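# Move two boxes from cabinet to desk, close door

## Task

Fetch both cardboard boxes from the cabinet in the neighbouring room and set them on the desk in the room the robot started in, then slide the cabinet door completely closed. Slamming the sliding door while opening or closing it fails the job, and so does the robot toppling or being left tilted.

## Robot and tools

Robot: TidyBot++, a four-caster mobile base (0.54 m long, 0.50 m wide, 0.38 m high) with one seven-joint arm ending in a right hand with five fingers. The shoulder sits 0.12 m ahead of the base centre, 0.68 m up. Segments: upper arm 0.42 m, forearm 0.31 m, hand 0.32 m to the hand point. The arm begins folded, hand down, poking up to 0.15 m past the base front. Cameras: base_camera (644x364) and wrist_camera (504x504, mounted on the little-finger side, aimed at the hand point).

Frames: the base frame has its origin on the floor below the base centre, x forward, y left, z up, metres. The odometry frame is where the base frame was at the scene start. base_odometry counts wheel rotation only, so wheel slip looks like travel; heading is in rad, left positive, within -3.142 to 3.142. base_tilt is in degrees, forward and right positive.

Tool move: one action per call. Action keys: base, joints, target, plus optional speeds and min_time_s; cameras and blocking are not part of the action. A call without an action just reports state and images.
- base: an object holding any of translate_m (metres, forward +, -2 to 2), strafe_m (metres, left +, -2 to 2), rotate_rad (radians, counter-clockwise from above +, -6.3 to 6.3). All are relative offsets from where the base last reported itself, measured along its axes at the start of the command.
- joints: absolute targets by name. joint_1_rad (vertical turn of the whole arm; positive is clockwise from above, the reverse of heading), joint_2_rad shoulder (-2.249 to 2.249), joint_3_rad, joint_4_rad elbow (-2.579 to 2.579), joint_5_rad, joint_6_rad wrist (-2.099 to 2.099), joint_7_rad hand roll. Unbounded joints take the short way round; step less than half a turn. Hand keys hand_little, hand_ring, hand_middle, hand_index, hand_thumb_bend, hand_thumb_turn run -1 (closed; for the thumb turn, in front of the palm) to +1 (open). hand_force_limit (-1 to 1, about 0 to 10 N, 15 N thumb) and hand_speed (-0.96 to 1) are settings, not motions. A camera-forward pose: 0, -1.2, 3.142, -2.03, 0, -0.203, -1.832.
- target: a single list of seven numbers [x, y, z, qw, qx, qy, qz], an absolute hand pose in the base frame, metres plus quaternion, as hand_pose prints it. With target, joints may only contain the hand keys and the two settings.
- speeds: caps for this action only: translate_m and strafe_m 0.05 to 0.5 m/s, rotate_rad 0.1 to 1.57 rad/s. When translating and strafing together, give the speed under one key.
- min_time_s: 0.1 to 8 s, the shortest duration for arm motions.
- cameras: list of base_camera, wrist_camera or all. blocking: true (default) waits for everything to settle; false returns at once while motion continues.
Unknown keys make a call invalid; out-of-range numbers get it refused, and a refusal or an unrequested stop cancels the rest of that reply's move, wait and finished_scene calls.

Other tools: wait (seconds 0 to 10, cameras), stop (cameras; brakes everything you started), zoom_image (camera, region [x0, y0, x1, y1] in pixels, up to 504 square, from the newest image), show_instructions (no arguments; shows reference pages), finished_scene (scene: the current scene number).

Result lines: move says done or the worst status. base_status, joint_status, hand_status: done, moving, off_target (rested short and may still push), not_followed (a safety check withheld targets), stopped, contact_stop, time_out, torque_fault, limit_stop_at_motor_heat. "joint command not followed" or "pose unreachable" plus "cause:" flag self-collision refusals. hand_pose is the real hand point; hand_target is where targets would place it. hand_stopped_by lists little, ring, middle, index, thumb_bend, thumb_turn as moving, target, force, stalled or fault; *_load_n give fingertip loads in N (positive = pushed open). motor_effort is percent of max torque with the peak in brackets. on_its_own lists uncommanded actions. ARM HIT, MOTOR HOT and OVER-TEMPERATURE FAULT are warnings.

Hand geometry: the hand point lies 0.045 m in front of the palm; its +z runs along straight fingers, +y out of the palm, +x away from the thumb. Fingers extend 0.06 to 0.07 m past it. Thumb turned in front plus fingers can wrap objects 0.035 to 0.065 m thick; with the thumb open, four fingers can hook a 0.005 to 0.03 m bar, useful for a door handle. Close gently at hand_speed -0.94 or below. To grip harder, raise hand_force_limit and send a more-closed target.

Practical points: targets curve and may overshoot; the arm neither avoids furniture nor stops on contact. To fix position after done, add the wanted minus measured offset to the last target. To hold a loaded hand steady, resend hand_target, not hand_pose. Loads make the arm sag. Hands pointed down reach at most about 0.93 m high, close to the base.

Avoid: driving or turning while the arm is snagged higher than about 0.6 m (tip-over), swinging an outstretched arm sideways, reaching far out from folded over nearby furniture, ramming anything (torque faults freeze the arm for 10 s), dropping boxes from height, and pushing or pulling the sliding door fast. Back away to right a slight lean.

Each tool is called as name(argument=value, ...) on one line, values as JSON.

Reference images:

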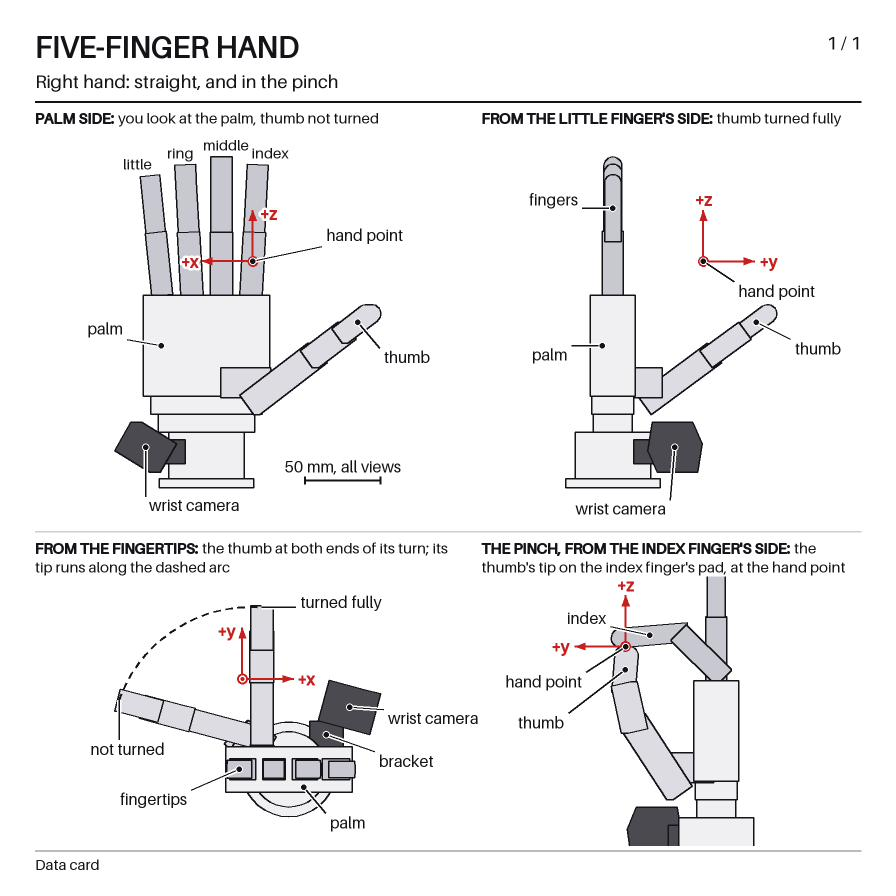

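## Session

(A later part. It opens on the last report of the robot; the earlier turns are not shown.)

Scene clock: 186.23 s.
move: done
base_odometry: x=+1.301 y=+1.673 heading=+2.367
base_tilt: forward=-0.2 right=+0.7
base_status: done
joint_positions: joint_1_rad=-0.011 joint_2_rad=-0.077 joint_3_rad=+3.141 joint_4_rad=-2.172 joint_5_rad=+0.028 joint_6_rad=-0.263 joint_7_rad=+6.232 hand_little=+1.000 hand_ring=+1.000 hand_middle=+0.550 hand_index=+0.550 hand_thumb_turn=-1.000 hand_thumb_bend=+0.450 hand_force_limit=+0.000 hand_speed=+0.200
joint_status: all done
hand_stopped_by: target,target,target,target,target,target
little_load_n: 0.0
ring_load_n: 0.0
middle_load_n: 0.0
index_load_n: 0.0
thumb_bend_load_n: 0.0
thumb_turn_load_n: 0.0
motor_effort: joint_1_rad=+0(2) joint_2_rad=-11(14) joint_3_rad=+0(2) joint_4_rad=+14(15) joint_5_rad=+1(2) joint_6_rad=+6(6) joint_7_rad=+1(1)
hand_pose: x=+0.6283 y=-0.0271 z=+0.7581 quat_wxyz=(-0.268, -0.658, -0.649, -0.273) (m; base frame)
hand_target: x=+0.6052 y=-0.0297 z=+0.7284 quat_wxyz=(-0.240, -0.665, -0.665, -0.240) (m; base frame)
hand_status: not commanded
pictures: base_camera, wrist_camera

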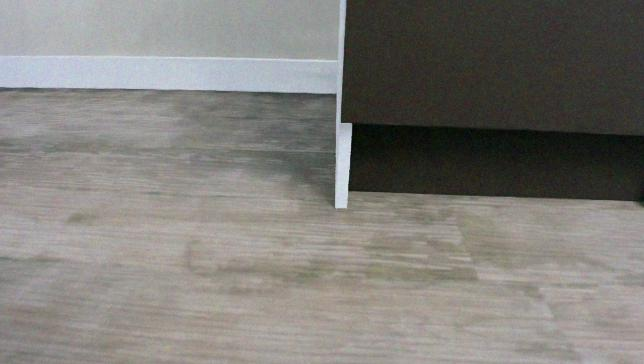

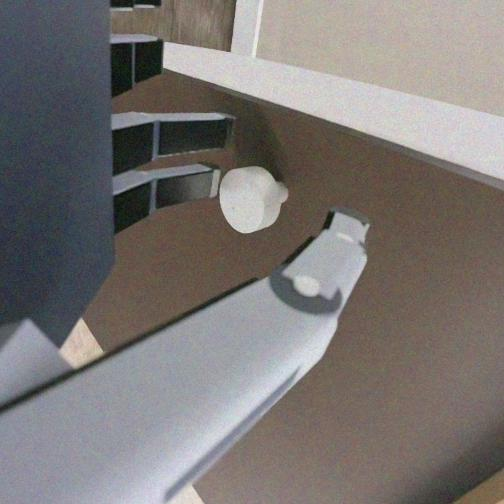

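move(joints={"joint_2_rad": -0.082, "joint_4_rad": -2.2, "joint_6_rad": -0.45}, base={"strafe_m": -0.014}, cameras=["wrist_camera"])

Scene clock: 204.73 s.
move: done
base_odometry: x=+1.311 y=+1.683 heading=+2.367
base_tilt: forward=-0.2 right=+0.7
base_status: done
joint_positions: joint_1_rad=-0.011 joint_2_rad=-0.077 joint_3_rad=+3.142 joint_4_rad=-2.178 joint_5_rad=+0.028 joint_6_rad=-0.385 joint_7_rad=+6.232 hand_little=+1.000 hand_ring=+1.000 hand_middle=+0.550 hand_index=+0.550 hand_thumb_turn=-1.000 hand_thumb_bend=+0.450 hand_force_limit=+0.000 hand_speed=+0.200
joint_status: all done
hand_stopped_by: target,target,target,target,target,target
little_load_n: 0.0
ring_load_n: -0.5
middle_load_n: 0.0
index_load_n: 0.0
thumb_bend_load_n: 0.0
thumb_turn_load_n: 0.0
motor_effort: joint_1_rad=+1(2) joint_2_rad=-11(13) joint_3_rad=-1(2) joint_4_rad=+13(14) joint_5_rad=+1(2) joint_6_rad=+4(6) joint_7_rad=+0(1)
hand_pose: x=+0.6013 y=-0.0291 z=+0.7237 quat_wxyz=(-0.227, -0.675, -0.663, -0.228) (m; base frame)
hand_target: x=+0.5783 y=-0.0296 z=+0.6997 quat_wxyz=(-0.200, -0.678, -0.678, -0.200) (m; base frame)
hand_status: not commanded
pictures: wrist_camera

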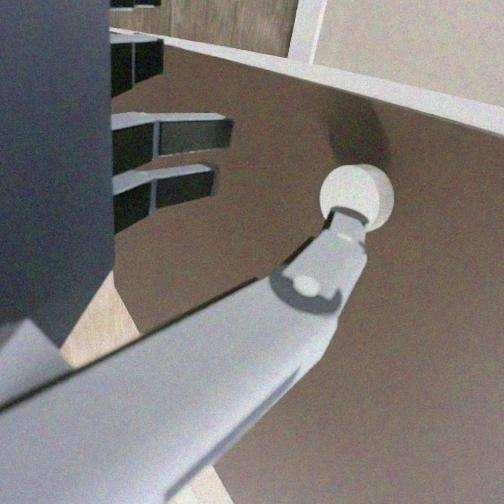

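move(joints={"joint_2_rad": -0.082, "joint_4_rad": -2.14, "joint_6_rad": -0.45, "hand_thumb_bend": 0.8}, cameras=["wrist_camera"])

Scene clock: 215.07 s.
move: done
base_odometry: x=+1.311 y=+1.683 heading=+2.367
base_tilt: forward=-0.3 right=+0.7
base_status: not commanded
joint_positions: joint_1_rad=-0.011 joint_2_rad=-0.077 joint_3_rad=+3.142 joint_4_rad=-2.170 joint_5_rad=+0.028 joint_6_rad=-0.385 joint_7_rad=+6.232 hand_little=+1.000 hand_ring=+1.000 hand_middle=+0.550 hand_index=+0.550 hand_thumb_turn=-1.000 hand_thumb_bend=+0.800 hand_force_limit=+0.000 hand_speed=+0.200
joint_status: all done
hand_stopped_by: target,target,target,target,target,target
little_load_n: 0.0
ring_load_n: 0.5
middle_load_n: 0.0
index_load_n: 0.5
thumb_bend_load_n: 0.0
thumb_turn_load_n: 0.0
motor_effort: joint_1_rad=+1(2) joint_2_rad=-10(12) joint_3_rad=-1(1) joint_4_rad=+13(14) joint_5_rad=+1(2) joint_6_rad=+5(6) joint_7_rad=+0(1)
hand_pose: x=+0.6044 y=-0.0291 z=+0.7279 quat_wxyz=(-0.230, -0.674, -0.662, -0.231) (m; base frame)
hand_target: x=+0.6015 y=-0.0297 z=+0.7300 quat_wxyz=(-0.220, -0.672, -0.672, -0.220) (m; base frame)
hand_status: not commanded
pictures: wrist_camera

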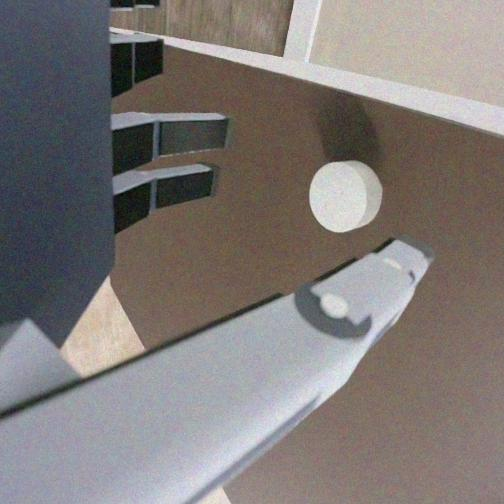

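move(joints={"joint_2_rad": -0.082, "joint_4_rad": -2.11, "joint_6_rad": -0.45}, base={"translate_m": 0.025}, speeds={"translate_m": 0.05}, cameras=["wrist_camera"])

Scene clock: 218.67 s.
move: done
base_odometry: x=+1.293 y=+1.701 heading=+2.367
base_tilt: forward=-0.2 right=+0.7
base_status: done
joint_positions: joint_1_rad=-0.011 joint_2_rad=-0.077 joint_3_rad=+3.142 joint_4_rad=-2.150 joint_5_rad=+0.028 joint_6_rad=-0.385 joint_7_rad=+6.232 hand_little=+1.000 hand_ring=+1.000 hand_middle=+0.550 hand_index=+0.550 hand_thumb_turn=-1.000 hand_thumb_bend=+0.800 hand_force_limit=+0.000 hand_speed=+0.200
joint_status: all done
hand_stopped_by: target,target,target,target,target,target
little_load_n: 0.0
ring_load_n: 0.0
middle_load_n: 0.0
index_load_n: 0.0
thumb_bend_load_n: 0.0
thumb_turn_load_n: 0.0
motor_effort: joint_1_rad=+1(2) joint_2_rad=-10(14) joint_3_rad=-1(1) joint_4_rad=+14(15) joint_5_rad=+1(2) joint_6_rad=+6(6) joint_7_rad=+1(1)
hand_pose: x=+0.6119 y=-0.0290 z=+0.7384 quat_wxyz=(-0.236, -0.672, -0.660, -0.238) (m; base frame)
hand_target: x=+0.6124 y=-0.0297 z=+0.7457 quat_wxyz=(-0.230, -0.669, -0.668, -0.230) (m; base frame)
hand_status: not commanded
pictures: wrist_camera

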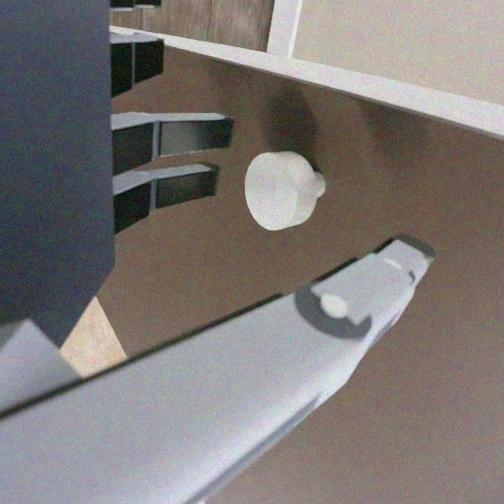

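move(base={"translate_m": 0.01}, speeds={"translate_m": 0.05})

move(joints={"hand_index": 0.1, "hand_middle": 0.1, "hand_force_limit": -0.4, "hand_speed": -0.9}, cameras=["wrist_camera"])

Scene clock: 224.67 s.
move: done
base_odometry: x=+1.286 y=+1.708 heading=+2.367
base_tilt: forward=-0.2 right=+0.7
base_status: done
joint_positions: joint_1_rad=-0.011 joint_2_rad=-0.076 joint_3_rad=+3.142 joint_4_rad=-2.149 joint_5_rad=+0.028 joint_6_rad=-0.385 joint_7_rad=+6.232 hand_little=+1.000 hand_ring=+1.000 hand_middle=+0.550 hand_index=+0.550 hand_thumb_turn=-1.000 hand_thumb_bend=+0.800 hand_force_limit=+0.000 hand_speed=+0.200
joint_status: not commanded
hand_stopped_by: target,target,target,target,target,target
little_load_n: 0.0
ring_load_n: 0.0
middle_load_n: 0.0
index_load_n: 0.0
thumb_bend_load_n: 0.0
thumb_turn_load_n: 0.0
motor_effort: joint_1_rad=+1(2) joint_2_rad=-11(14) joint_3_rad=+0(1) joint_4_rad=+13(14) joint_5_rad=+2(2) joint_6_rad=+5(6) joint_7_rad=+0(1)
hand_pose: x=+0.6121 y=-0.0290 z=+0.7380 quat_wxyz=(-0.236, -0.672, -0.660, -0.238) (m; base frame)
hand_target: x=+0.6124 y=-0.0297 z=+0.7457 quat_wxyz=(-0.230, -0.669, -0.668, -0.230) (m; base frame)
hand_status: not commanded
pictures: none

Scene clock: 226.47 s.
move: off_target
base_odometry: x=+1.286 y=+1.708 heading=+2.367
base_tilt: forward=-0.2 right=+0.7
base_status: not commanded
joint_positions: joint_1_rad=-0.011 joint_2_rad=-0.072 joint_3_rad=+3.142 joint_4_rad=-2.149 joint_5_rad=+0.028 joint_6_rad=-0.387 joint_7_rad=+6.232 hand_little=+1.000 hand_ring=+1.000 hand_middle=+0.272 hand_index=+0.319 hand_thumb_turn=-1.000 hand_thumb_bend=+0.800 hand_force_limit=-0.400 hand_speed=-0.900
joint_status: hand_middle off_target (ended at +0.272, target +0.100); hand_index off_target (ended at +0.319, target +0.100); the others done
hand_stopped_by: target,target,force,force,target,target
little_load_n: 0.5
ring_load_n: 0.0
middle_load_n: 2.0
index_load_n: 0.0
thumb_bend_load_n: 0.0
thumb_turn_load_n: 0.0
motor_effort: joint_1_rad=+0(2) joint_2_rad=-12(14) joint_3_rad=+0(1) joint_4_rad=+15(16) joint_5_rad=+2(2) joint_6_rad=+6(7) joint_7_rad=+0(2)
hand_pose: x=+0.6119 y=-0.0290 z=+0.7355 quat_wxyz=(-0.234, -0.673, -0.661, -0.236) (m; base frame)
hand_target: x=+0.6124 y=-0.0297 z=+0.7457 quat_wxyz=(-0.230, -0.669, -0.668, -0.230) (m; base frame)
hand_status: not commanded
pictures: wrist_camera

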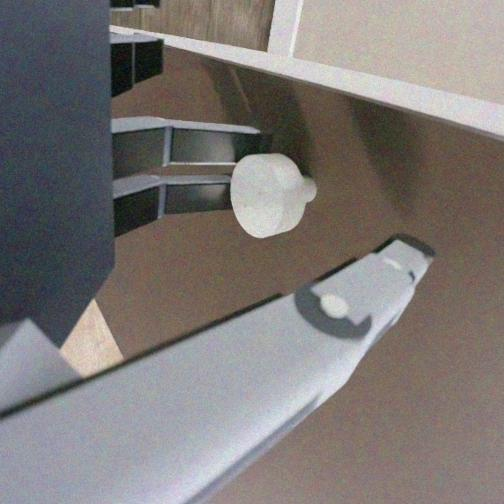

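Now close the thumb.

move(joints={"hand_thumb_bend": 0.1, "hand_force_limit": -0.3, "hand_speed": -0.88}, cameras=["wrist_camera"])

Scene clock: 232.60 s.
move: done
base_odometry: x=+1.286 y=+1.708 heading=+2.367
base_tilt: forward=-0.2 right=+0.7
base_status: not commanded
joint_positions: joint_1_rad=-0.011 joint_2_rad=-0.072 joint_3_rad=+3.142 joint_4_rad=-2.149 joint_5_rad=+0.028 joint_6_rad=-0.387 joint_7_rad=+6.232 hand_little=+1.000 hand_ring=+1.000 hand_middle=+0.272 hand_index=+0.319 hand_thumb_turn=-1.000 hand_thumb_bend=+0.100 hand_force_limit=-0.300 hand_speed=-0.880
joint_status: all done
hand_stopped_by: target,target,force,force,target,target
little_load_n: 0.0
ring_load_n: 0.0
middle_load_n: 2.0
index_load_n: 0.5
thumb_bend_load_n: 0.0
thumb_turn_load_n: 0.0
motor_effort: joint_1_rad=+1(2) joint_2_rad=-12(14) joint_3_rad=+0(1) joint_4_rad=+15(15) joint_5_rad=+2(3) joint_6_rad=+6(7) joint_7_rad=+1(1)
hand_pose: x=+0.6119 y=-0.0290 z=+0.7355 quat_wxyz=(-0.234, -0.673, -0.661, -0.236) (m; base frame)
hand_target: x=+0.6124 y=-0.0297 z=+0.7457 quat_wxyz=(-0.230, -0.669, -0.668, -0.230) (m; base frame)
hand_status: not commanded
pictures: wrist_camera

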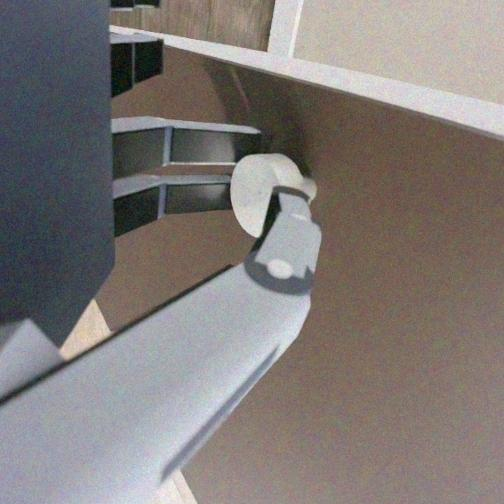

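move(joints={"hand_thumb_bend": -0.25, "hand_force_limit": -0.1, "hand_speed": -0.88}, cameras=["wrist_camera"])

Scene clock: 238.90 s.
move: done
base_odometry: x=+1.286 y=+1.708 heading=+2.367
base_tilt: forward=-0.2 right=+0.7
base_status: not commanded
joint_positions: joint_1_rad=-0.011 joint_2_rad=-0.072 joint_3_rad=+3.142 joint_4_rad=-2.149 joint_5_rad=+0.028 joint_6_rad=-0.387 joint_7_rad=+6.232 hand_little=+1.000 hand_ring=+1.000 hand_middle=+0.272 hand_index=+0.319 hand_thumb_turn=-1.000 hand_thumb_bend=-0.250 hand_force_limit=-0.100 hand_speed=-0.880
joint_status: all done
hand_stopped_by: target,target,force,force,target,target
little_load_n: 0.0
ring_load_n: 0.0
middle_load_n: 2.0
index_load_n: 0.0
thumb_bend_load_n: 0.0
thumb_turn_load_n: 0.0
motor_effort: joint_1_rad=+0(2) joint_2_rad=-12(13) joint_3_rad=-1(1) joint_4_rad=+15(15) joint_5_rad=+1(3) joint_6_rad=+6(7) joint_7_rad=+0(2)
hand_pose: x=+0.6119 y=-0.0290 z=+0.7355 quat_wxyz=(-0.234, -0.673, -0.661, -0.236) (m; base frame)
hand_target: x=+0.6124 y=-0.0297 z=+0.7457 quat_wxyz=(-0.230, -0.669, -0.668, -0.230) (m; base frame)
hand_status: not commanded
pictures: wrist_camera

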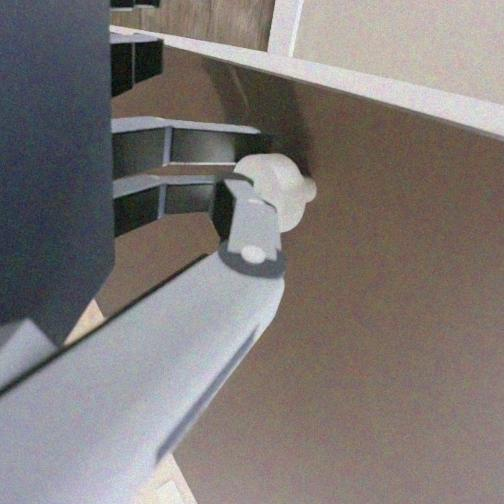

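move(joints={"hand_thumb_bend": 0.6, "hand_index": 0.45, "hand_middle": 0.45, "hand_speed": 0.0})

move(base={"translate_m": 0.015}, speeds={"translate_m": 0.05}, cameras=["wrist_camera"])

Scene clock: 242.23 s.
move: done
base_odometry: x=+1.286 y=+1.708 heading=+2.367
base_tilt: forward=-0.2 right=+0.7
base_status: not commanded
joint_positions: joint_1_rad=-0.011 joint_2_rad=-0.072 joint_3_rad=+3.142 joint_4_rad=-2.149 joint_5_rad=+0.028 joint_6_rad=-0.387 joint_7_rad=+6.232 hand_little=+1.000 hand_ring=+1.000 hand_middle=+0.450 hand_index=+0.450 hand_thumb_turn=-1.000 hand_thumb_bend=+0.600 hand_force_limit=-0.100 hand_speed=+0.000
joint_status: all done
hand_stopped_by: target,target,target,target,target,target
little_load_n: 0.0
ring_load_n: 0.0
middle_load_n: 0.0
index_load_n: 0.0
thumb_bend_load_n: 0.0
thumb_turn_load_n: 0.0
motor_effort: joint_1_rad=+1(2) joint_2_rad=-12(13) joint_3_rad=+0(1) joint_4_rad=+14(15) joint_5_rad=+1(2) joint_6_rad=+5(7) joint_7_rad=+0(1)
hand_pose: x=+0.6119 y=-0.0290 z=+0.7355 quat_wxyz=(-0.234, -0.673, -0.661, -0.236) (m; base frame)
hand_target: x=+0.6124 y=-0.0297 z=+0.7457 quat_wxyz=(-0.230, -0.669, -0.668, -0.230) (m; base frame)
hand_status: not commanded
pictures: none

Scene clock: 243.07 s.
move: done
base_odometry: x=+1.276 y=+1.719 heading=+2.366
base_tilt: forward=-0.2 right=+0.7
base_status: done
joint_positions: joint_1_rad=-0.011 joint_2_rad=-0.080 joint_3_rad=+3.142 joint_4_rad=-2.148 joint_5_rad=+0.028 joint_6_rad=-0.400 joint_7_rad=+6.233 hand_little=+1.000 hand_ring=+1.000 hand_middle=+0.450 hand_index=+0.450 hand_thumb_turn=-1.000 hand_thumb_bend=+0.600 hand_force_limit=-0.100 hand_speed=+0.000
joint_status: not commanded
hand_stopped_by: target,target,target,target,target,target
little_load_n: 0.0
ring_load_n: 0.0
middle_load_n: 0.0
index_load_n: 0.0
thumb_bend_load_n: 0.0
thumb_turn_load_n: 0.0
motor_effort: joint_1_rad=+2(2) joint_2_rad=-11(13) joint_3_rad=+0(1) joint_4_rad=+15(19) joint_5_rad=+2(2) joint_6_rad=+7(13) joint_7_rad=+0(1)
hand_pose: x=+0.6094 y=-0.0291 z=+0.7370 quat_wxyz=(-0.233, -0.673, -0.661, -0.234) (m; base frame)
hand_target: x=+0.6124 y=-0.0297 z=+0.7457 quat_wxyz=(-0.230, -0.669, -0.668, -0.230) (m; base frame)
hand_status: not commanded
pictures: wrist_camera

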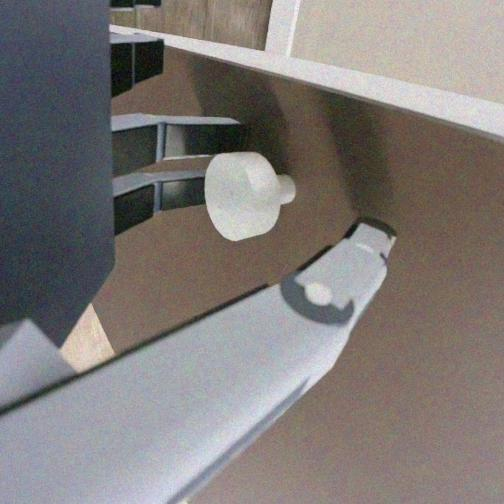

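move(joints={"hand_index": 0.1, "hand_middle": 0.1, "hand_force_limit": -0.4, "hand_speed": -0.9})

move(joints={"hand_thumb_bend": 0.0, "hand_force_limit": -0.5, "hand_speed": -0.9}, cameras=["wrist_camera"])

Scene clock: 254.23 s.
move: off_target
base_odometry: x=+1.276 y=+1.719 heading=+2.366
base_tilt: forward=-0.2 right=+0.7
base_status: not commanded
joint_positions: joint_1_rad=-0.011 joint_2_rad=-0.078 joint_3_rad=+3.142 joint_4_rad=-2.148 joint_5_rad=+0.028 joint_6_rad=-0.400 joint_7_rad=+6.233 hand_little=+1.000 hand_ring=+1.000 hand_middle=+0.442 hand_index=+0.284 hand_thumb_turn=-1.000 hand_thumb_bend=+0.600 hand_force_limit=-0.400 hand_speed=-0.900
joint_status: hand_middle off_target (ended at +0.442, target +0.100); hand_index off_target (ended at +0.284, target +0.100); the others done
hand_stopped_by: target,target,force,force,target,target
little_load_n: 0.0
ring_load_n: 0.0
middle_load_n: -1.0
index_load_n: 3.0
thumb_bend_load_n: 0.0
thumb_turn_load_n: 0.0
motor_effort: joint_1_rad=+1(2) joint_2_rad=-11(13) joint_3_rad=+0(1) joint_4_rad=+16(18) joint_5_rad=+2(2) joint_6_rad=+8(10) joint_7_rad=+0(2)
hand_pose: x=+0.6093 y=-0.0291 z=+0.7362 quat_wxyz=(-0.233, -0.674, -0.661, -0.234) (m; base frame)
hand_target: x=+0.6124 y=-0.0297 z=+0.7457 quat_wxyz=(-0.230, -0.669, -0.668, -0.230) (m; base frame)
hand_status: not commanded
pictures: none

Scene clock: 258.53 s.
move: off_target
base_odometry: x=+1.276 y=+1.719 heading=+2.366
base_tilt: forward=-0.2 right=+0.7
base_status: not commanded
joint_positions: joint_1_rad=-0.011 joint_2_rad=-0.078 joint_3_rad=+3.142 joint_4_rad=-2.148 joint_5_rad=+0.028 joint_6_rad=-0.400 joint_7_rad=+6.233 hand_little=+1.000 hand_ring=+1.000 hand_middle=+0.442 hand_index=+0.284 hand_thumb_turn=-1.000 hand_thumb_bend=+0.037 hand_force_limit=-0.500 hand_speed=-0.900
joint_status: hand_thumb_bend off_target (ended at +0.037, target +0.000); the others done
hand_stopped_by: target,target,force,force,force,target
little_load_n: 0.0
ring_load_n: 0.0
middle_load_n: -0.5
index_load_n: 3.5
thumb_bend_load_n: 4.0
thumb_turn_load_n: 0.0
motor_effort: joint_1_rad=+1(3) joint_2_rad=-11(13) joint_3_rad=-1(1) joint_4_rad=+14(17) joint_5_rad=+1(3) joint_6_rad=+7(9) joint_7_rad=+0(1)
hand_pose: x=+0.6094 y=-0.0291 z=+0.7362 quat_wxyz=(-0.233, -0.673, -0.662, -0.234) (m; base frame)
hand_target: x=+0.6124 y=-0.0297 z=+0.7457 quat_wxyz=(-0.230, -0.669, -0.668, -0.230) (m; base frame)
hand_status: not commanded
pictures: wrist_camera

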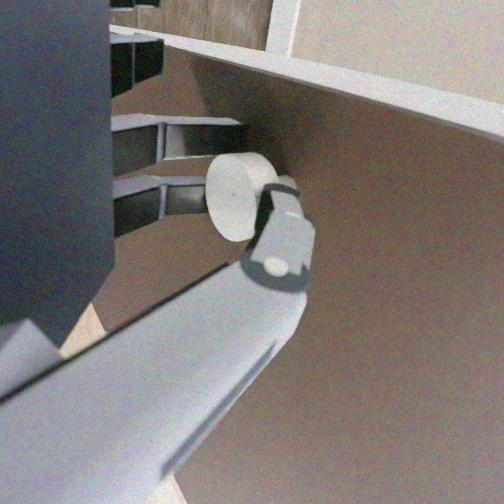

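move(base={"translate_m": -0.04}, speeds={"translate_m": 0.05}, cameras=["wrist_camera"])

Scene clock: 261.87 s.
move: done
base_odometry: x=+1.304 y=+1.691 heading=+2.367
base_tilt: forward=-0.2 right=+0.7
base_status: done
joint_positions: joint_1_rad=-0.007 joint_2_rad=-0.076 joint_3_rad=+3.144 joint_4_rad=-2.145 joint_5_rad=+0.028 joint_6_rad=-0.400 joint_7_rad=+6.235 hand_little=+1.000 hand_ring=+1.000 hand_middle=+0.442 hand_index=+0.284 hand_thumb_turn=-1.000 hand_thumb_bend=+0.037 hand_force_limit=-0.500 hand_speed=-0.900
joint_status: not commanded
hand_stopped_by: target,target,force,force,force,target
little_load_n: 0.0
ring_load_n: 0.0
middle_load_n: 0.5
index_load_n: 5.5
thumb_bend_load_n: 3.0
thumb_turn_load_n: 0.5
motor_effort: joint_1_rad=+0(3) joint_2_rad=-13(15) joint_3_rad=-1(5) joint_4_rad=+14(17) joint_5_rad=+1(2) joint_6_rad=+4(7) joint_7_rad=+0(2)
hand_pose: x=+0.6101 y=-0.0323 z=+0.7363 quat_wxyz=(-0.234, -0.675, -0.660, -0.233) (m; base frame)
hand_target: x=+0.6124 y=-0.0297 z=+0.7457 quat_wxyz=(-0.230, -0.669, -0.668, -0.230) (m; base frame)
hand_status: not commanded
pictures: wrist_camera

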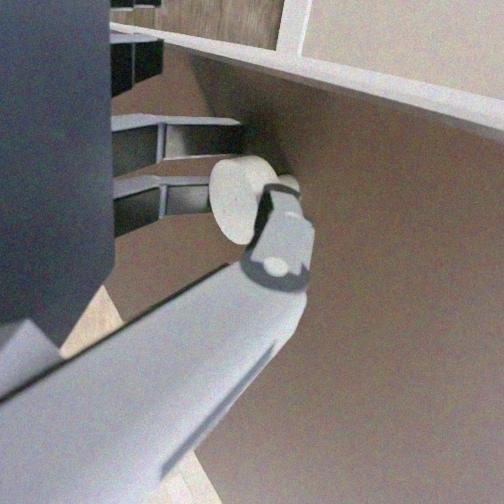

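move(base={"translate_m": -0.05, "strafe_m": -0.072, "rotate_rad": 0.1}, speeds={"translate_m": 0.06, "rotate_rad": 0.1}, cameras=["wrist_camera"])

Scene clock: 272.47 s.
move: done
base_odometry: x=+1.390 y=+1.707 heading=+2.467
base_tilt: forward=-0.3 right=+0.7
base_status: done
joint_positions: joint_1_rad=-0.005 joint_2_rad=-0.074 joint_3_rad=+3.145 joint_4_rad=-2.145 joint_5_rad=+0.028 joint_6_rad=-0.400 joint_7_rad=+6.235 hand_little=+1.000 hand_ring=+1.000 hand_middle=+0.442 hand_index=+0.284 hand_thumb_turn=-1.000 hand_thumb_bend=+0.036 hand_force_limit=-0.500 hand_speed=-0.900
joint_status: not commanded
hand_stopped_by: target,target,force,force,force,target
little_load_n: 0.0
ring_load_n: 0.0
middle_load_n: 0.0
index_load_n: 0.0
thumb_bend_load_n: 0.0
thumb_turn_load_n: 0.0
motor_effort: joint_1_rad=+2(3) joint_2_rad=-11(15) joint_3_rad=+0(4) joint_4_rad=+13(15) joint_5_rad=+2(2) joint_6_rad=+4(7) joint_7_rad=+0(1)
hand_pose: x=+0.6101 y=-0.0340 z=+0.7352 quat_wxyz=(-0.233, -0.676, -0.659, -0.232) (m; base frame)
hand_target: x=+0.6124 y=-0.0297 z=+0.7457 quat_wxyz=(-0.230, -0.669, -0.668, -0.230) (m; base frame)
hand_status: not commanded
pictures: wrist_camera

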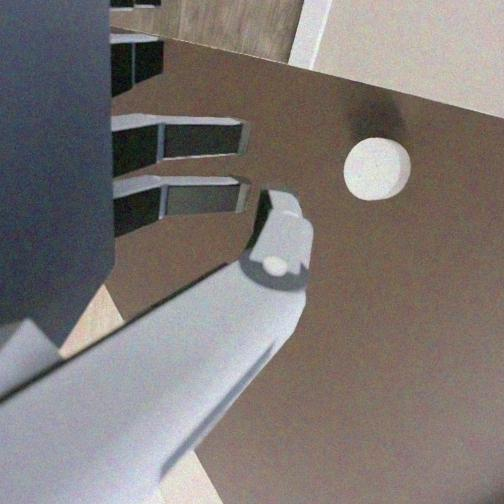

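move(joints={"hand_thumb_bend": 0.6, "hand_index": 0.5, "hand_middle": 0.5, "hand_speed": 0.0}, cameras=["all"])

Scene clock: 277.80 s.
move: done
base_odometry: x=+1.390 y=+1.707 heading=+2.467
base_tilt: forward=-0.2 right=+0.7
base_status: not commanded
joint_positions: joint_1_rad=-0.005 joint_2_rad=-0.074 joint_3_rad=+3.145 joint_4_rad=-2.145 joint_5_rad=+0.028 joint_6_rad=-0.400 joint_7_rad=+6.235 hand_little=+1.000 hand_ring=+1.000 hand_middle=+0.500 hand_index=+0.500 hand_thumb_turn=-1.000 hand_thumb_bend=+0.600 hand_force_limit=-0.500 hand_speed=+0.000
joint_status: all done
hand_stopped_by: target,target,target,target,target,target
little_load_n: 0.0
ring_load_n: 0.0
middle_load_n: 0.0
index_load_n: 0.0
thumb_bend_load_n: 0.0
thumb_turn_load_n: 0.0
motor_effort: joint_1_rad=+1(2) joint_2_rad=-11(12) joint_3_rad=+0(1) joint_4_rad=+13(14) joint_5_rad=+1(2) joint_6_rad=+6(6) joint_7_rad=+1(1)
hand_pose: x=+0.6101 y=-0.0340 z=+0.7352 quat_wxyz=(-0.233, -0.676, -0.659, -0.232) (m; base frame)
hand_target: x=+0.6124 y=-0.0297 z=+0.7457 quat_wxyz=(-0.230, -0.669, -0.668, -0.230) (m; base frame)
hand_status: not commanded
pictures: base_camera, wrist_camera

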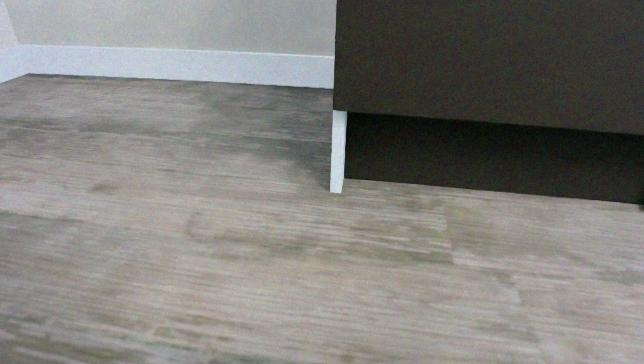

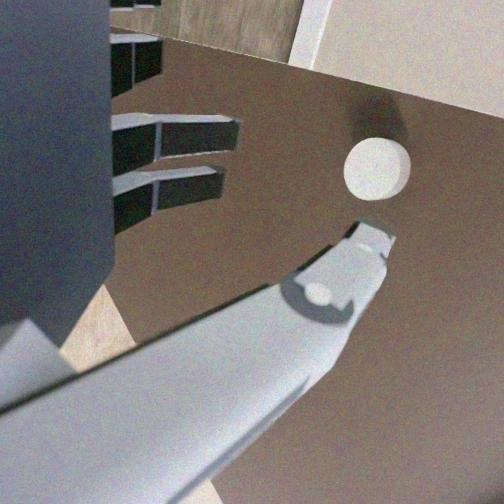

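move(joints={"joint_2_rad": -0.082, "joint_4_rad": -2.085, "joint_6_rad": -0.45, "hand_thumb_bend": 0.7}, base={"translate_m": 0.055, "strafe_m": 0.01}, speeds={"translate_m": 0.05}, cameras=["wrist_camera"])

Scene clock: 284.70 s.
move: done
base_odometry: x=+1.341 y=+1.734 heading=+2.467
base_tilt: forward=-0.2 right=+0.7
base_status: done
joint_positions: joint_1_rad=-0.005 joint_2_rad=-0.075 joint_3_rad=+3.145 joint_4_rad=-2.127 joint_5_rad=+0.028 joint_6_rad=-0.400 joint_7_rad=+6.235 hand_little=+1.000 hand_ring=+1.000 hand_middle=+0.500 hand_index=+0.500 hand_thumb_turn=-1.000 hand_thumb_bend=+0.700 hand_force_limit=-0.500 hand_speed=+0.000
joint_status: all done
hand_stopped_by: target,target,target,target,target,target
little_load_n: 0.0
ring_load_n: 0.0
middle_load_n: 0.0
index_load_n: 0.0
thumb_bend_load_n: 0.0
thumb_turn_load_n: 0.0
motor_effort: joint_1_rad=+2(2) joint_2_rad=-11(14) joint_3_rad=-1(1) joint_4_rad=+14(14) joint_5_rad=+1(2) joint_6_rad=+5(6) joint_7_rad=+1(1)
hand_pose: x=+0.6169 y=-0.0340 z=+0.7455 quat_wxyz=(-0.240, -0.674, -0.657, -0.238) (m; base frame)
hand_target: x=+0.6211 y=-0.0297 z=+0.7590 quat_wxyz=(-0.239, -0.666, -0.665, -0.239) (m; base frame)
hand_status: not commanded
pictures: wrist_camera

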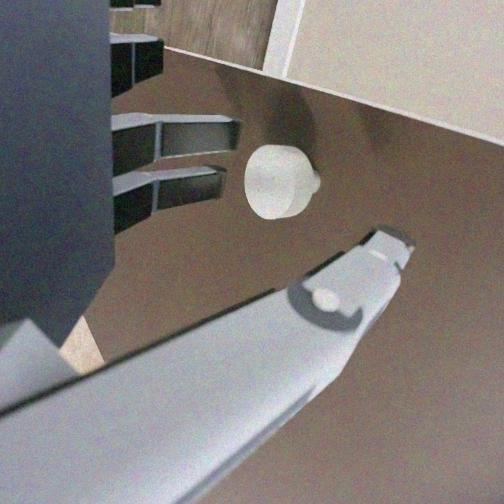

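move(base={"translate_m": 0.018}, speeds={"translate_m": 0.05})

move(joints={"hand_index": 0.0, "hand_middle": 0.0, "hand_force_limit": 0.1, "hand_speed": -0.9}, cameras=["wrist_camera"])

Scene clock: 288.70 s.
move: done
base_odometry: x=+1.327 y=+1.745 heading=+2.467
base_tilt: forward=-0.2 right=+0.7
base_status: done
joint_positions: joint_1_rad=-0.005 joint_2_rad=-0.075 joint_3_rad=+3.145 joint_4_rad=-2.127 joint_5_rad=+0.028 joint_6_rad=-0.400 joint_7_rad=+6.235 hand_little=+1.000 hand_ring=+1.000 hand_middle=+0.500 hand_index=+0.500 hand_thumb_turn=-1.000 hand_thumb_bend=+0.700 hand_force_limit=-0.500 hand_speed=+0.000
joint_status: not commanded
hand_stopped_by: target,target,target,target,target,target
little_load_n: 0.0
ring_load_n: 0.0
middle_load_n: 0.0
index_load_n: 0.0
thumb_bend_load_n: 0.0
thumb_turn_load_n: 0.0
motor_effort: joint_1_rad=+0(2) joint_2_rad=-11(14) joint_3_rad=+0(1) joint_4_rad=+14(14) joint_5_rad=+1(2) joint_6_rad=+4(6) joint_7_rad=+1(1)
hand_pose: x=+0.6169 y=-0.0340 z=+0.7457 quat_wxyz=(-0.240, -0.674, -0.657, -0.238) (m; base frame)
hand_target: x=+0.6211 y=-0.0297 z=+0.7590 quat_wxyz=(-0.239, -0.666, -0.665, -0.239) (m; base frame)
hand_status: not commanded
pictures: none

Scene clock: 290.67 s.
move: off_target
base_odometry: x=+1.327 y=+1.745 heading=+2.467
base_tilt: forward=-0.2 right=+0.7
base_status: not commanded
joint_positions: joint_1_rad=-0.005 joint_2_rad=-0.070 joint_3_rad=+3.145 joint_4_rad=-2.126 joint_5_rad=+0.028 joint_6_rad=-0.401 joint_7_rad=+6.235 hand_little=+1.000 hand_ring=+1.000 hand_middle=+0.372 hand_index=+0.427 hand_thumb_turn=-1.000 hand_thumb_bend=+0.700 hand_force_limit=+0.100 hand_speed=-0.900
joint_status: hand_middle off_target (ended at +0.372, target +0.000); hand_index off_target (ended at +0.427, target +0.000); the others done
hand_stopped_by: target,target,force,force,target,target
little_load_n: 0.0
ring_load_n: 0.0
middle_load_n: 2.0
index_load_n: 0.0
thumb_bend_load_n: -0.5
thumb_turn_load_n: 0.0
motor_effort: joint_1_rad=+2(3) joint_2_rad=-13(17) joint_3_rad=+0(1) joint_4_rad=+16(19) joint_5_rad=+2(3) joint_6_rad=+7(10) joint_7_rad=+0(1)
hand_pose: x=+0.6171 y=-0.0340 z=+0.7432 quat_wxyz=(-0.238, -0.675, -0.657, -0.236) (m; base frame)
hand_target: x=+0.6211 y=-0.0297 z=+0.7590 quat_wxyz=(-0.239, -0.666, -0.665, -0.239) (m; base frame)
hand_status: not commanded
pictures: wrist_camera

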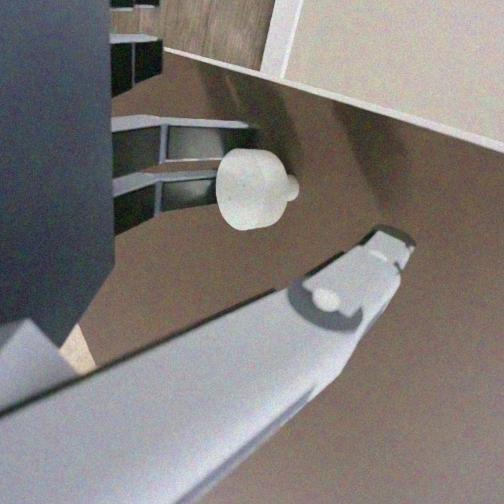

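move(joints={"hand_thumb_bend": -0.1, "hand_force_limit": 0.05, "hand_speed": -0.88}, cameras=["wrist_camera"])

Scene clock: 296.97 s.
move: done
base_odometry: x=+1.327 y=+1.745 heading=+2.467
base_tilt: forward=-0.2 right=+0.7
base_status: not commanded
joint_positions: joint_1_rad=-0.005 joint_2_rad=-0.070 joint_3_rad=+3.145 joint_4_rad=-2.126 joint_5_rad=+0.028 joint_6_rad=-0.401 joint_7_rad=+6.235 hand_little=+1.000 hand_ring=+1.000 hand_middle=+0.372 hand_index=+0.427 hand_thumb_turn=-1.000 hand_thumb_bend=-0.100 hand_force_limit=+0.050 hand_speed=-0.880
joint_status: all done
hand_stopped_by: target,target,force,force,target,target
little_load_n: 0.0
ring_load_n: 0.0
middle_load_n: 2.0
index_load_n: 0.0
thumb_bend_load_n: 0.0
thumb_turn_load_n: 0.0
motor_effort: joint_1_rad=+2(3) joint_2_rad=-13(14) joint_3_rad=+1(1) joint_4_rad=+16(17) joint_5_rad=+2(3) joint_6_rad=+8(8) joint_7_rad=+0(1)
hand_pose: x=+0.6171 y=-0.0340 z=+0.7432 quat_wxyz=(-0.238, -0.675, -0.657, -0.236) (m; base frame)
hand_target: x=+0.6211 y=-0.0297 z=+0.7590 quat_wxyz=(-0.239, -0.666, -0.665, -0.239) (m; base frame)
hand_status: not commanded
pictures: wrist_camera

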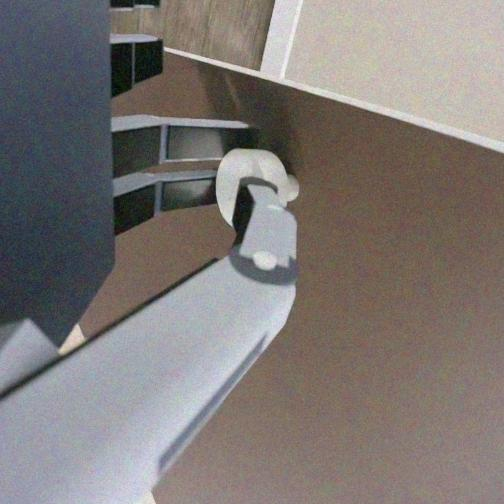

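move(joints={"hand_thumb_bend": 0.6, "hand_index": 0.5, "hand_middle": 0.5, "hand_speed": 0.0})

move(base={"translate_m": 0.014}, speeds={"translate_m": 0.05})

move(joints={"hand_index": 0.0, "hand_middle": 0.0, "hand_force_limit": 0.0, "hand_speed": -0.9})

move(joints={"hand_thumb_bend": -0.1, "hand_force_limit": 0.05, "hand_speed": -0.88}, cameras=["wrist_camera"])

Scene clock: 301.07 s.
move: done
base_odometry: x=+1.327 y=+1.745 heading=+2.467
base_tilt: forward=-0.2 right=+0.7
base_status: not commanded
joint_positions: joint_1_rad=-0.005 joint_2_rad=-0.070 joint_3_rad=+3.145 joint_4_rad=-2.123 joint_5_rad=+0.028 joint_6_rad=-0.401 joint_7_rad=+6.235 hand_little=+1.000 hand_ring=+1.000 hand_middle=+0.500 hand_index=+0.500 hand_thumb_turn=-1.000 hand_thumb_bend=+0.600 hand_force_limit=+0.050 hand_speed=+0.000
joint_status: all done
hand_stopped_by: target,target,target,target,target,target
little_load_n: 0.0
ring_load_n: 0.0
middle_load_n: 0.0
index_load_n: 0.0
thumb_bend_load_n: 0.0
thumb_turn_load_n: 0.0
motor_effort: joint_1_rad=+1(2) joint_2_rad=-12(13) joint_3_rad=-1(1) joint_4_rad=+14(16) joint_5_rad=+1(2) joint_6_rad=+6(8) joint_7_rad=+0(1)
hand_pose: x=+0.6184 y=-0.0340 z=+0.7451 quat_wxyz=(-0.239, -0.674, -0.657, -0.238) (m; base frame)
hand_target: x=+0.6211 y=-0.0297 z=+0.7590 quat_wxyz=(-0.239, -0.666, -0.665, -0.239) (m; base frame)
hand_status: not commanded
pictures: none

Scene clock: 302.03 s.
move: done
base_odometry: x=+1.316 y=+1.754 heading=+2.467
base_tilt: forward=-0.3 right=+0.7
base_status: done
joint_positions: joint_1_rad=-0.005 joint_2_rad=-0.078 joint_3_rad=+3.145 joint_4_rad=-2.121 joint_5_rad=+0.028 joint_6_rad=-0.416 joint_7_rad=+6.235 hand_little=+1.000 hand_ring=+1.000 hand_middle=+0.500 hand_index=+0.500 hand_thumb_turn=-1.000 hand_thumb_bend=+0.600 hand_force_limit=+0.050 hand_speed=+0.000
joint_status: not commanded
hand_stopped_by: target,target,target,target,target,target
little_load_n: 0.0
ring_load_n: 0.0
middle_load_n: 0.0
index_load_n: 0.0
thumb_bend_load_n: 0.0
thumb_turn_load_n: 0.0
motor_effort: joint_1_rad=+0(2) joint_2_rad=-11(13) joint_3_rad=-1(1) joint_4_rad=+15(20) joint_5_rad=+1(2) joint_6_rad=+6(15) joint_7_rad=+0(1)
hand_pose: x=+0.6152 y=-0.0341 z=+0.7461 quat_wxyz=(-0.238, -0.675, -0.658, -0.236) (m; base frame)
hand_target: x=+0.6211 y=-0.0297 z=+0.7590 quat_wxyz=(-0.239, -0.666, -0.665, -0.239) (m; base frame)
hand_status: not commanded
pictures: none

Scene clock: 304.00 s.
move: off_target
base_odometry: x=+1.316 y=+1.754 heading=+2.467
base_tilt: forward=-0.2 right=+0.7
base_status: not commanded
joint_positions: joint_1_rad=-0.005 joint_2_rad=-0.075 joint_3_rad=+3.145 joint_4_rad=-2.121 joint_5_rad=+0.028 joint_6_rad=-0.417 joint_7_rad=+6.235 hand_little=+1.000 hand_ring=+1.000 hand_middle=+0.483 hand_index=+0.437 hand_thumb_turn=-1.000 hand_thumb_bend=+0.600 hand_force_limit=+0.000 hand_speed=-0.900
joint_status: hand_middle off_target (ended at +0.483, target +0.000); hand_index off_target (ended at +0.437, target +0.000); the others done
hand_stopped_by: target,target,force,force,target,target
little_load_n: 0.0
ring_load_n: 0.0
middle_load_n: -1.0
index_load_n: 3.0
thumb_bend_load_n: -0.5
thumb_turn_load_n: 0.0
motor_effort: joint_1_rad=+1(2) joint_2_rad=-13(15) joint_3_rad=-1(2) joint_4_rad=+18(21) joint_5_rad=+2(3) joint_6_rad=+10(12) joint_7_rad=+1(2)
hand_pose: x=+0.6152 y=-0.0341 z=+0.7441 quat_wxyz=(-0.236, -0.675, -0.658, -0.234) (m; base frame)
hand_target: x=+0.6211 y=-0.0297 z=+0.7590 quat_wxyz=(-0.239, -0.666, -0.665, -0.239) (m; base frame)
hand_status: not commanded
pictures: none

Scene clock: 308.53 s.
move: done
base_odometry: x=+1.316 y=+1.754 heading=+2.467
base_tilt: forward=-0.2 right=+0.7
base_status: not commanded
joint_positions: joint_1_rad=-0.005 joint_2_rad=-0.075 joint_3_rad=+3.145 joint_4_rad=-2.121 joint_5_rad=+0.028 joint_6_rad=-0.417 joint_7_rad=+6.235 hand_little=+1.000 hand_ring=+1.000 hand_middle=+0.483 hand_index=+0.437 hand_thumb_turn=-1.000 hand_thumb_bend=-0.100 hand_force_limit=+0.050 hand_speed=-0.880
joint_status: all done
hand_stopped_by: target,target,force,force,target,target
little_load_n: 0.0
ring_load_n: 0.0
middle_load_n: -1.0
index_load_n: 3.0
thumb_bend_load_n: 0.0
thumb_turn_load_n: 0.0
motor_effort: joint_1_rad=+1(2) joint_2_rad=-12(13) joint_3_rad=-1(2) joint_4_rad=+18(18) joint_5_rad=+2(3) joint_6_rad=+10(11) joint_7_rad=+1(2)
hand_pose: x=+0.6152 y=-0.0341 z=+0.7441 quat_wxyz=(-0.236, -0.675, -0.658, -0.234) (m; base frame)
hand_target: x=+0.6211 y=-0.0297 z=+0.7590 quat_wxyz=(-0.239, -0.666, -0.665, -0.239) (m; base frame)
hand_status: not commanded
pictures: wrist_camera

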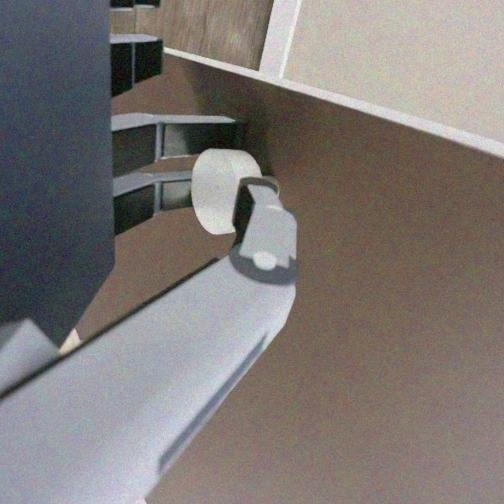

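move(joints={"hand_thumb_bend": -0.5, "hand_force_limit": 0.0, "hand_speed": -0.88}, cameras=["wrist_camera"])

Scene clock: 313.30 s.
move: done
base_odometry: x=+1.316 y=+1.754 heading=+2.467
base_tilt: forward=-0.2 right=+0.7
base_status: not commanded
joint_positions: joint_1_rad=-0.005 joint_2_rad=-0.075 joint_3_rad=+3.145 joint_4_rad=-2.121 joint_5_rad=+0.028 joint_6_rad=-0.417 joint_7_rad=+6.235 hand_little=+1.000 hand_ring=+1.000 hand_middle=+0.483 hand_index=+0.437 hand_thumb_turn=-1.000 hand_thumb_bend=-0.500 hand_force_limit=+0.000 hand_speed=-0.880
joint_status: all done
hand_stopped_by: target,target,force,force,target,target
little_load_n: 0.0
ring_load_n: 0.0
middle_load_n: -1.0
index_load_n: 2.5
thumb_bend_load_n: 0.0
thumb_turn_load_n: 0.0
motor_effort: joint_1_rad=+0(1) joint_2_rad=-12(13) joint_3_rad=+0(1) joint_4_rad=+18(19) joint_5_rad=+2(3) joint_6_rad=+10(11) joint_7_rad=+1(2)
hand_pose: x=+0.6152 y=-0.0341 z=+0.7441 quat_wxyz=(-0.236, -0.675, -0.658, -0.234) (m; base frame)
hand_target: x=+0.6211 y=-0.0297 z=+0.7590 quat_wxyz=(-0.239, -0.666, -0.665, -0.239) (m; base frame)
hand_status: not commanded
pictures: wrist_camera

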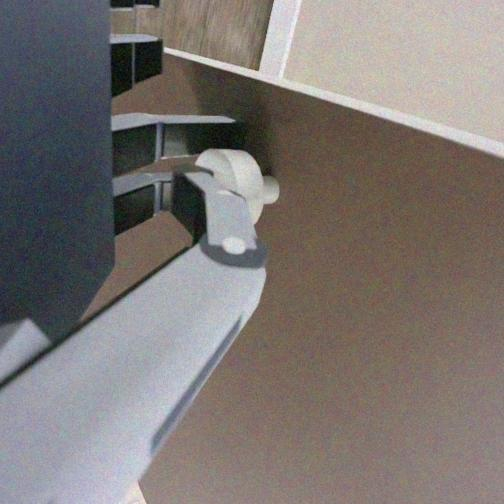

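move(joints={"hand_thumb_bend": 0.6, "hand_index": 0.55, "hand_middle": 0.55, "hand_speed": 0.0})

move(base={"translate_m": -0.012}, speeds={"translate_m": 0.05}, joints={"joint_2_rad": -0.082, "joint_4_rad": -2.16, "joint_6_rad": -0.43})

move(base={"translate_m": 0.012}, speeds={"translate_m": 0.05}, cameras=["wrist_camera"])

Scene clock: 325.57 s.
move: done
base_odometry: x=+1.316 y=+1.754 heading=+2.467
base_tilt: forward=-0.2 right=+0.6
base_status: not commanded
joint_positions: joint_1_rad=-0.005 joint_2_rad=-0.075 joint_3_rad=+3.145 joint_4_rad=-2.117 joint_5_rad=+0.028 joint_6_rad=-0.417 joint_7_rad=+6.235 hand_little=+1.000 hand_ring=+1.000 hand_middle=+0.550 hand_index=+0.550 hand_thumb_turn=-1.000 hand_thumb_bend=+0.600 hand_force_limit=+0.000 hand_speed=+0.000
joint_status: all done
hand_stopped_by: target,target,target,target,target,target
little_load_n: 0.0
ring_load_n: 0.0
middle_load_n: 3.0
index_load_n: 0.0
thumb_bend_load_n: 0.0
thumb_turn_load_n: 0.0
motor_effort: joint_1_rad=+1(2) joint_2_rad=-12(14) joint_3_rad=-1(1) joint_4_rad=+17(18) joint_5_rad=+1(3) joint_6_rad=+8(10) joint_7_rad=+1(1)
hand_pose: x=+0.6167 y=-0.0341 z=+0.7464 quat_wxyz=(-0.238, -0.675, -0.658, -0.236) (m; base frame)
hand_target: x=+0.6211 y=-0.0297 z=+0.7590 quat_wxyz=(-0.239, -0.666, -0.665, -0.239) (m; base frame)
hand_status: not commanded
pictures: none

Scene clock: 326.40 s.
move: done
base_odometry: x=+1.325 y=+1.746 heading=+2.467
base_tilt: forward=-0.3 right=+0.7
base_status: done
joint_positions: joint_1_rad=-0.005 joint_2_rad=-0.077 joint_3_rad=+3.145 joint_4_rad=-2.141 joint_5_rad=+0.028 joint_6_rad=-0.417 joint_7_rad=+6.235 hand_little=+1.000 hand_ring=+1.000 hand_middle=+0.550 hand_index=+0.550 hand_thumb_turn=-1.000 hand_thumb_bend=+0.600 hand_force_limit=+0.000 hand_speed=+0.000
joint_status: all done
hand_stopped_by: target,target,target,target,target,target
little_load_n: 0.0
ring_load_n: 0.0
middle_load_n: 0.0
index_load_n: 0.0
thumb_bend_load_n: 0.0
thumb_turn_load_n: 0.0
motor_effort: joint_1_rad=+2(2) joint_2_rad=-11(14) joint_3_rad=+0(1) joint_4_rad=+13(17) joint_5_rad=+2(2) joint_6_rad=+5(8) joint_7_rad=+1(1)
hand_pose: x=+0.6081 y=-0.0341 z=+0.7355 quat_wxyz=(-0.231, -0.677, -0.660, -0.229) (m; base frame)
hand_target: x=+0.5985 y=-0.0297 z=+0.7245 quat_wxyz=(-0.220, -0.672, -0.672, -0.220) (m; base frame)
hand_status: not commanded
pictures: none

Scene clock: 327.13 s.
move: done
base_odometry: x=+1.316 y=+1.754 heading=+2.467
base_tilt: forward=-0.2 right=+0.7
base_status: done
joint_positions: joint_1_rad=-0.005 joint_2_rad=-0.077 joint_3_rad=+3.145 joint_4_rad=-2.141 joint_5_rad=+0.028 joint_6_rad=-0.417 joint_7_rad=+6.235 hand_little=+1.000 hand_ring=+1.000 hand_middle=+0.550 hand_index=+0.550 hand_thumb_turn=-1.000 hand_thumb_bend=+0.600 hand_force_limit=+0.000 hand_speed=+0.000
joint_status: not commanded
hand_stopped_by: target,target,target,target,target,target
little_load_n: 0.0
ring_load_n: 0.0
middle_load_n: 0.0
index_load_n: 0.0
thumb_bend_load_n: 0.0
thumb_turn_load_n: 0.0
motor_effort: joint_1_rad=+1(2) joint_2_rad=-11(13) joint_3_rad=+0(1) joint_4_rad=+14(14) joint_5_rad=+1(2) joint_6_rad=+5(6) joint_7_rad=+0(1)
hand_pose: x=+0.6082 y=-0.0341 z=+0.7351 quat_wxyz=(-0.230, -0.677, -0.660, -0.229) (m; base frame)
hand_target: x=+0.5985 y=-0.0297 z=+0.7245 quat_wxyz=(-0.220, -0.672, -0.672, -0.220) (m; base frame)
hand_status: not commanded
pictures: wrist_camera

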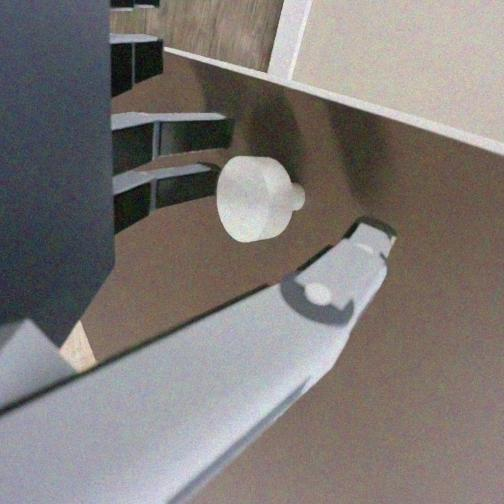

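move(base={"translate_m": 0.009}, speeds={"translate_m": 0.05})

move(joints={"hand_index": 0.0, "hand_middle": 0.0, "hand_force_limit": -0.2, "hand_speed": -0.9})

move(joints={"hand_thumb_bend": -0.2, "hand_force_limit": -0.3, "hand_speed": -0.88}, cameras=["wrist_camera"])

Scene clock: 330.37 s.
move: done
base_odometry: x=+1.309 y=+1.759 heading=+2.467
base_tilt: forward=-0.3 right=+0.7
base_status: done
joint_positions: joint_1_rad=-0.005 joint_2_rad=-0.077 joint_3_rad=+3.145 joint_4_rad=-2.141 joint_5_rad=+0.028 joint_6_rad=-0.417 joint_7_rad=+6.235 hand_little=+1.000 hand_ring=+1.000 hand_middle=+0.550 hand_index=+0.550 hand_thumb_turn=-1.000 hand_thumb_bend=+0.600 hand_force_limit=+0.000 hand_speed=+0.000
joint_status: not commanded
hand_stopped_by: target,target,target,target,target,target
little_load_n: 0.0
ring_load_n: 0.0
middle_load_n: 0.0
index_load_n: 0.0
thumb_bend_load_n: 0.0
thumb_turn_load_n: 0.0
motor_effort: joint_1_rad=+0(2) joint_2_rad=-10(13) joint_3_rad=-1(1) joint_4_rad=+13(15) joint_5_rad=+1(2) joint_6_rad=+6(8) joint_7_rad=+1(1)
hand_pose: x=+0.6082 y=-0.0341 z=+0.7351 quat_wxyz=(-0.230, -0.677, -0.660, -0.229) (m; base frame)
hand_target: x=+0.5985 y=-0.0297 z=+0.7245 quat_wxyz=(-0.220, -0.672, -0.672, -0.220) (m; base frame)
hand_status: not commanded
pictures: none

Scene clock: 332.53 s.
move: off_target
base_odometry: x=+1.309 y=+1.759 heading=+2.467
base_tilt: forward=-0.3 right=+0.7
base_status: not commanded
joint_positions: joint_1_rad=-0.005 joint_2_rad=-0.076 joint_3_rad=+3.145 joint_4_rad=-2.146 joint_5_rad=+0.028 joint_6_rad=-0.417 joint_7_rad=+6.235 hand_little=+1.000 hand_ring=+1.000 hand_middle=+0.468 hand_index=+0.216 hand_thumb_turn=-1.000 hand_thumb_bend=+0.600 hand_force_limit=-0.200 hand_speed=-0.900
joint_status: hand_middle off_target (ended at +0.468, target +0.000); hand_index off_target (ended at +0.216, target +0.000); the others done
hand_stopped_by: target,target,force,force,target,target
little_load_n: 0.0
ring_load_n: 0.0
middle_load_n: 0.0
index_load_n: 1.5
thumb_bend_load_n: 0.0
thumb_turn_load_n: 0.0
motor_effort: joint_1_rad=+1(2) joint_2_rad=-12(14) joint_3_rad=+0(1) joint_4_rad=+14(17) joint_5_rad=+2(3) joint_6_rad=+5(9) joint_7_rad=+0(1)
hand_pose: x=+0.6064 y=-0.0341 z=+0.7319 quat_wxyz=(-0.228, -0.678, -0.661, -0.226) (m; base frame)
hand_target: x=+0.5985 y=-0.0297 z=+0.7245 quat_wxyz=(-0.220, -0.672, -0.672, -0.220) (m; base frame)
hand_status: not commanded
pictures: none

Scene clock: 335.97 s.
move: off_target
base_odometry: x=+1.309 y=+1.759 heading=+2.467
base_tilt: forward=-0.2 right=+0.6
base_status: not commanded
joint_positions: joint_1_rad=-0.005 joint_2_rad=-0.076 joint_3_rad=+3.145 joint_4_rad=-2.146 joint_5_rad=+0.028 joint_6_rad=-0.417 joint_7_rad=+6.235 hand_little=+1.000 hand_ring=+1.000 hand_middle=+0.468 hand_index=+0.216 hand_thumb_turn=-1.000 hand_thumb_bend=+0.127 hand_force_limit=-0.300 hand_speed=-0.880
joint_status: hand_thumb_bend off_target (ended at +0.127, target -0.200); the others done
hand_stopped_by: target,target,force,force,force,target
little_load_n: 0.0
ring_load_n: 0.0
middle_load_n: 0.5
index_load_n: 2.0
thumb_bend_load_n: 4.5
thumb_turn_load_n: 0.0
motor_effort: joint_1_rad=+0(2) joint_2_rad=-11(12) joint_3_rad=-1(2) joint_4_rad=+13(14) joint_5_rad=+1(3) joint_6_rad=+4(6) joint_7_rad=+0(2)
hand_pose: x=+0.6064 y=-0.0341 z=+0.7320 quat_wxyz=(-0.229, -0.678, -0.661, -0.226) (m; base frame)
hand_target: x=+0.5985 y=-0.0297 z=+0.7245 quat_wxyz=(-0.220, -0.672, -0.672, -0.220) (m; base frame)
hand_status: not commanded
pictures: wrist_camera

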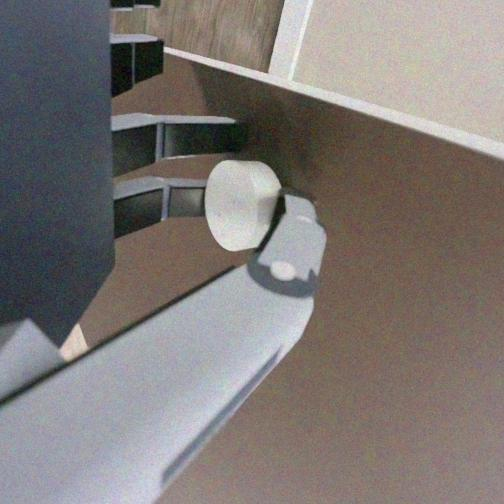

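move(joints={"hand_index": -0.2, "hand_middle": -0.2, "hand_thumb_bend": -0.3, "hand_force_limit": 0.2, "hand_speed": -0.92}, cameras=["wrist_camera"])

Scene clock: 339.40 s.
move: off_target
base_odometry: x=+1.309 y=+1.759 heading=+2.467
base_tilt: forward=-0.2 right=+0.7
base_status: not commanded
joint_positions: joint_1_rad=-0.005 joint_2_rad=-0.075 joint_3_rad=+3.145 joint_4_rad=-2.146 joint_5_rad=+0.028 joint_6_rad=-0.417 joint_7_rad=+6.235 hand_little=+1.000 hand_ring=+1.000 hand_middle=+0.448 hand_index=+0.203 hand_thumb_turn=-1.000 hand_thumb_bend=+0.122 hand_force_limit=+0.200 hand_speed=-0.920
joint_status: hand_middle off_target (ended at +0.448, target -0.200); hand_index off_target (ended at +0.203, target -0.200); hand_thumb_bend off_target (ended at +0.122, target -0.300); the others done
hand_stopped_by: target,target,force,force,force,target
little_load_n: 0.0
ring_load_n: 0.0
middle_load_n: 5.0
index_load_n: 4.5
thumb_bend_load_n: 9.0
thumb_turn_load_n: 0.0
motor_effort: joint_1_rad=+1(2) joint_2_rad=-11(13) joint_3_rad=+0(1) joint_4_rad=+13(16) joint_5_rad=+1(2) joint_6_rad=+5(7) joint_7_rad=+0(1)
hand_pose: x=+0.6062 y=-0.0341 z=+0.7316 quat_wxyz=(-0.228, -0.678, -0.661, -0.226) (m; base frame)
hand_target: x=+0.5985 y=-0.0297 z=+0.7245 quat_wxyz=(-0.220, -0.672, -0.672, -0.220) (m; base frame)
hand_status: not commanded
pictures: wrist_camera

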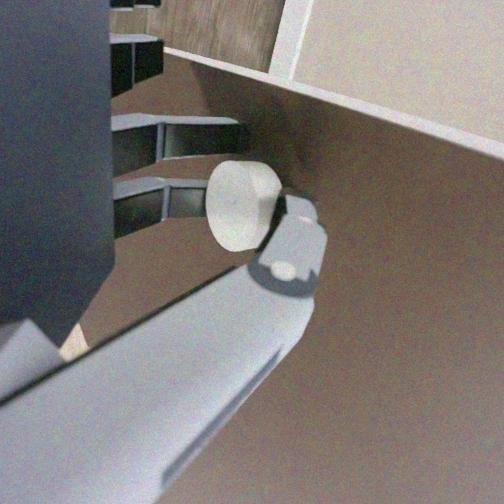

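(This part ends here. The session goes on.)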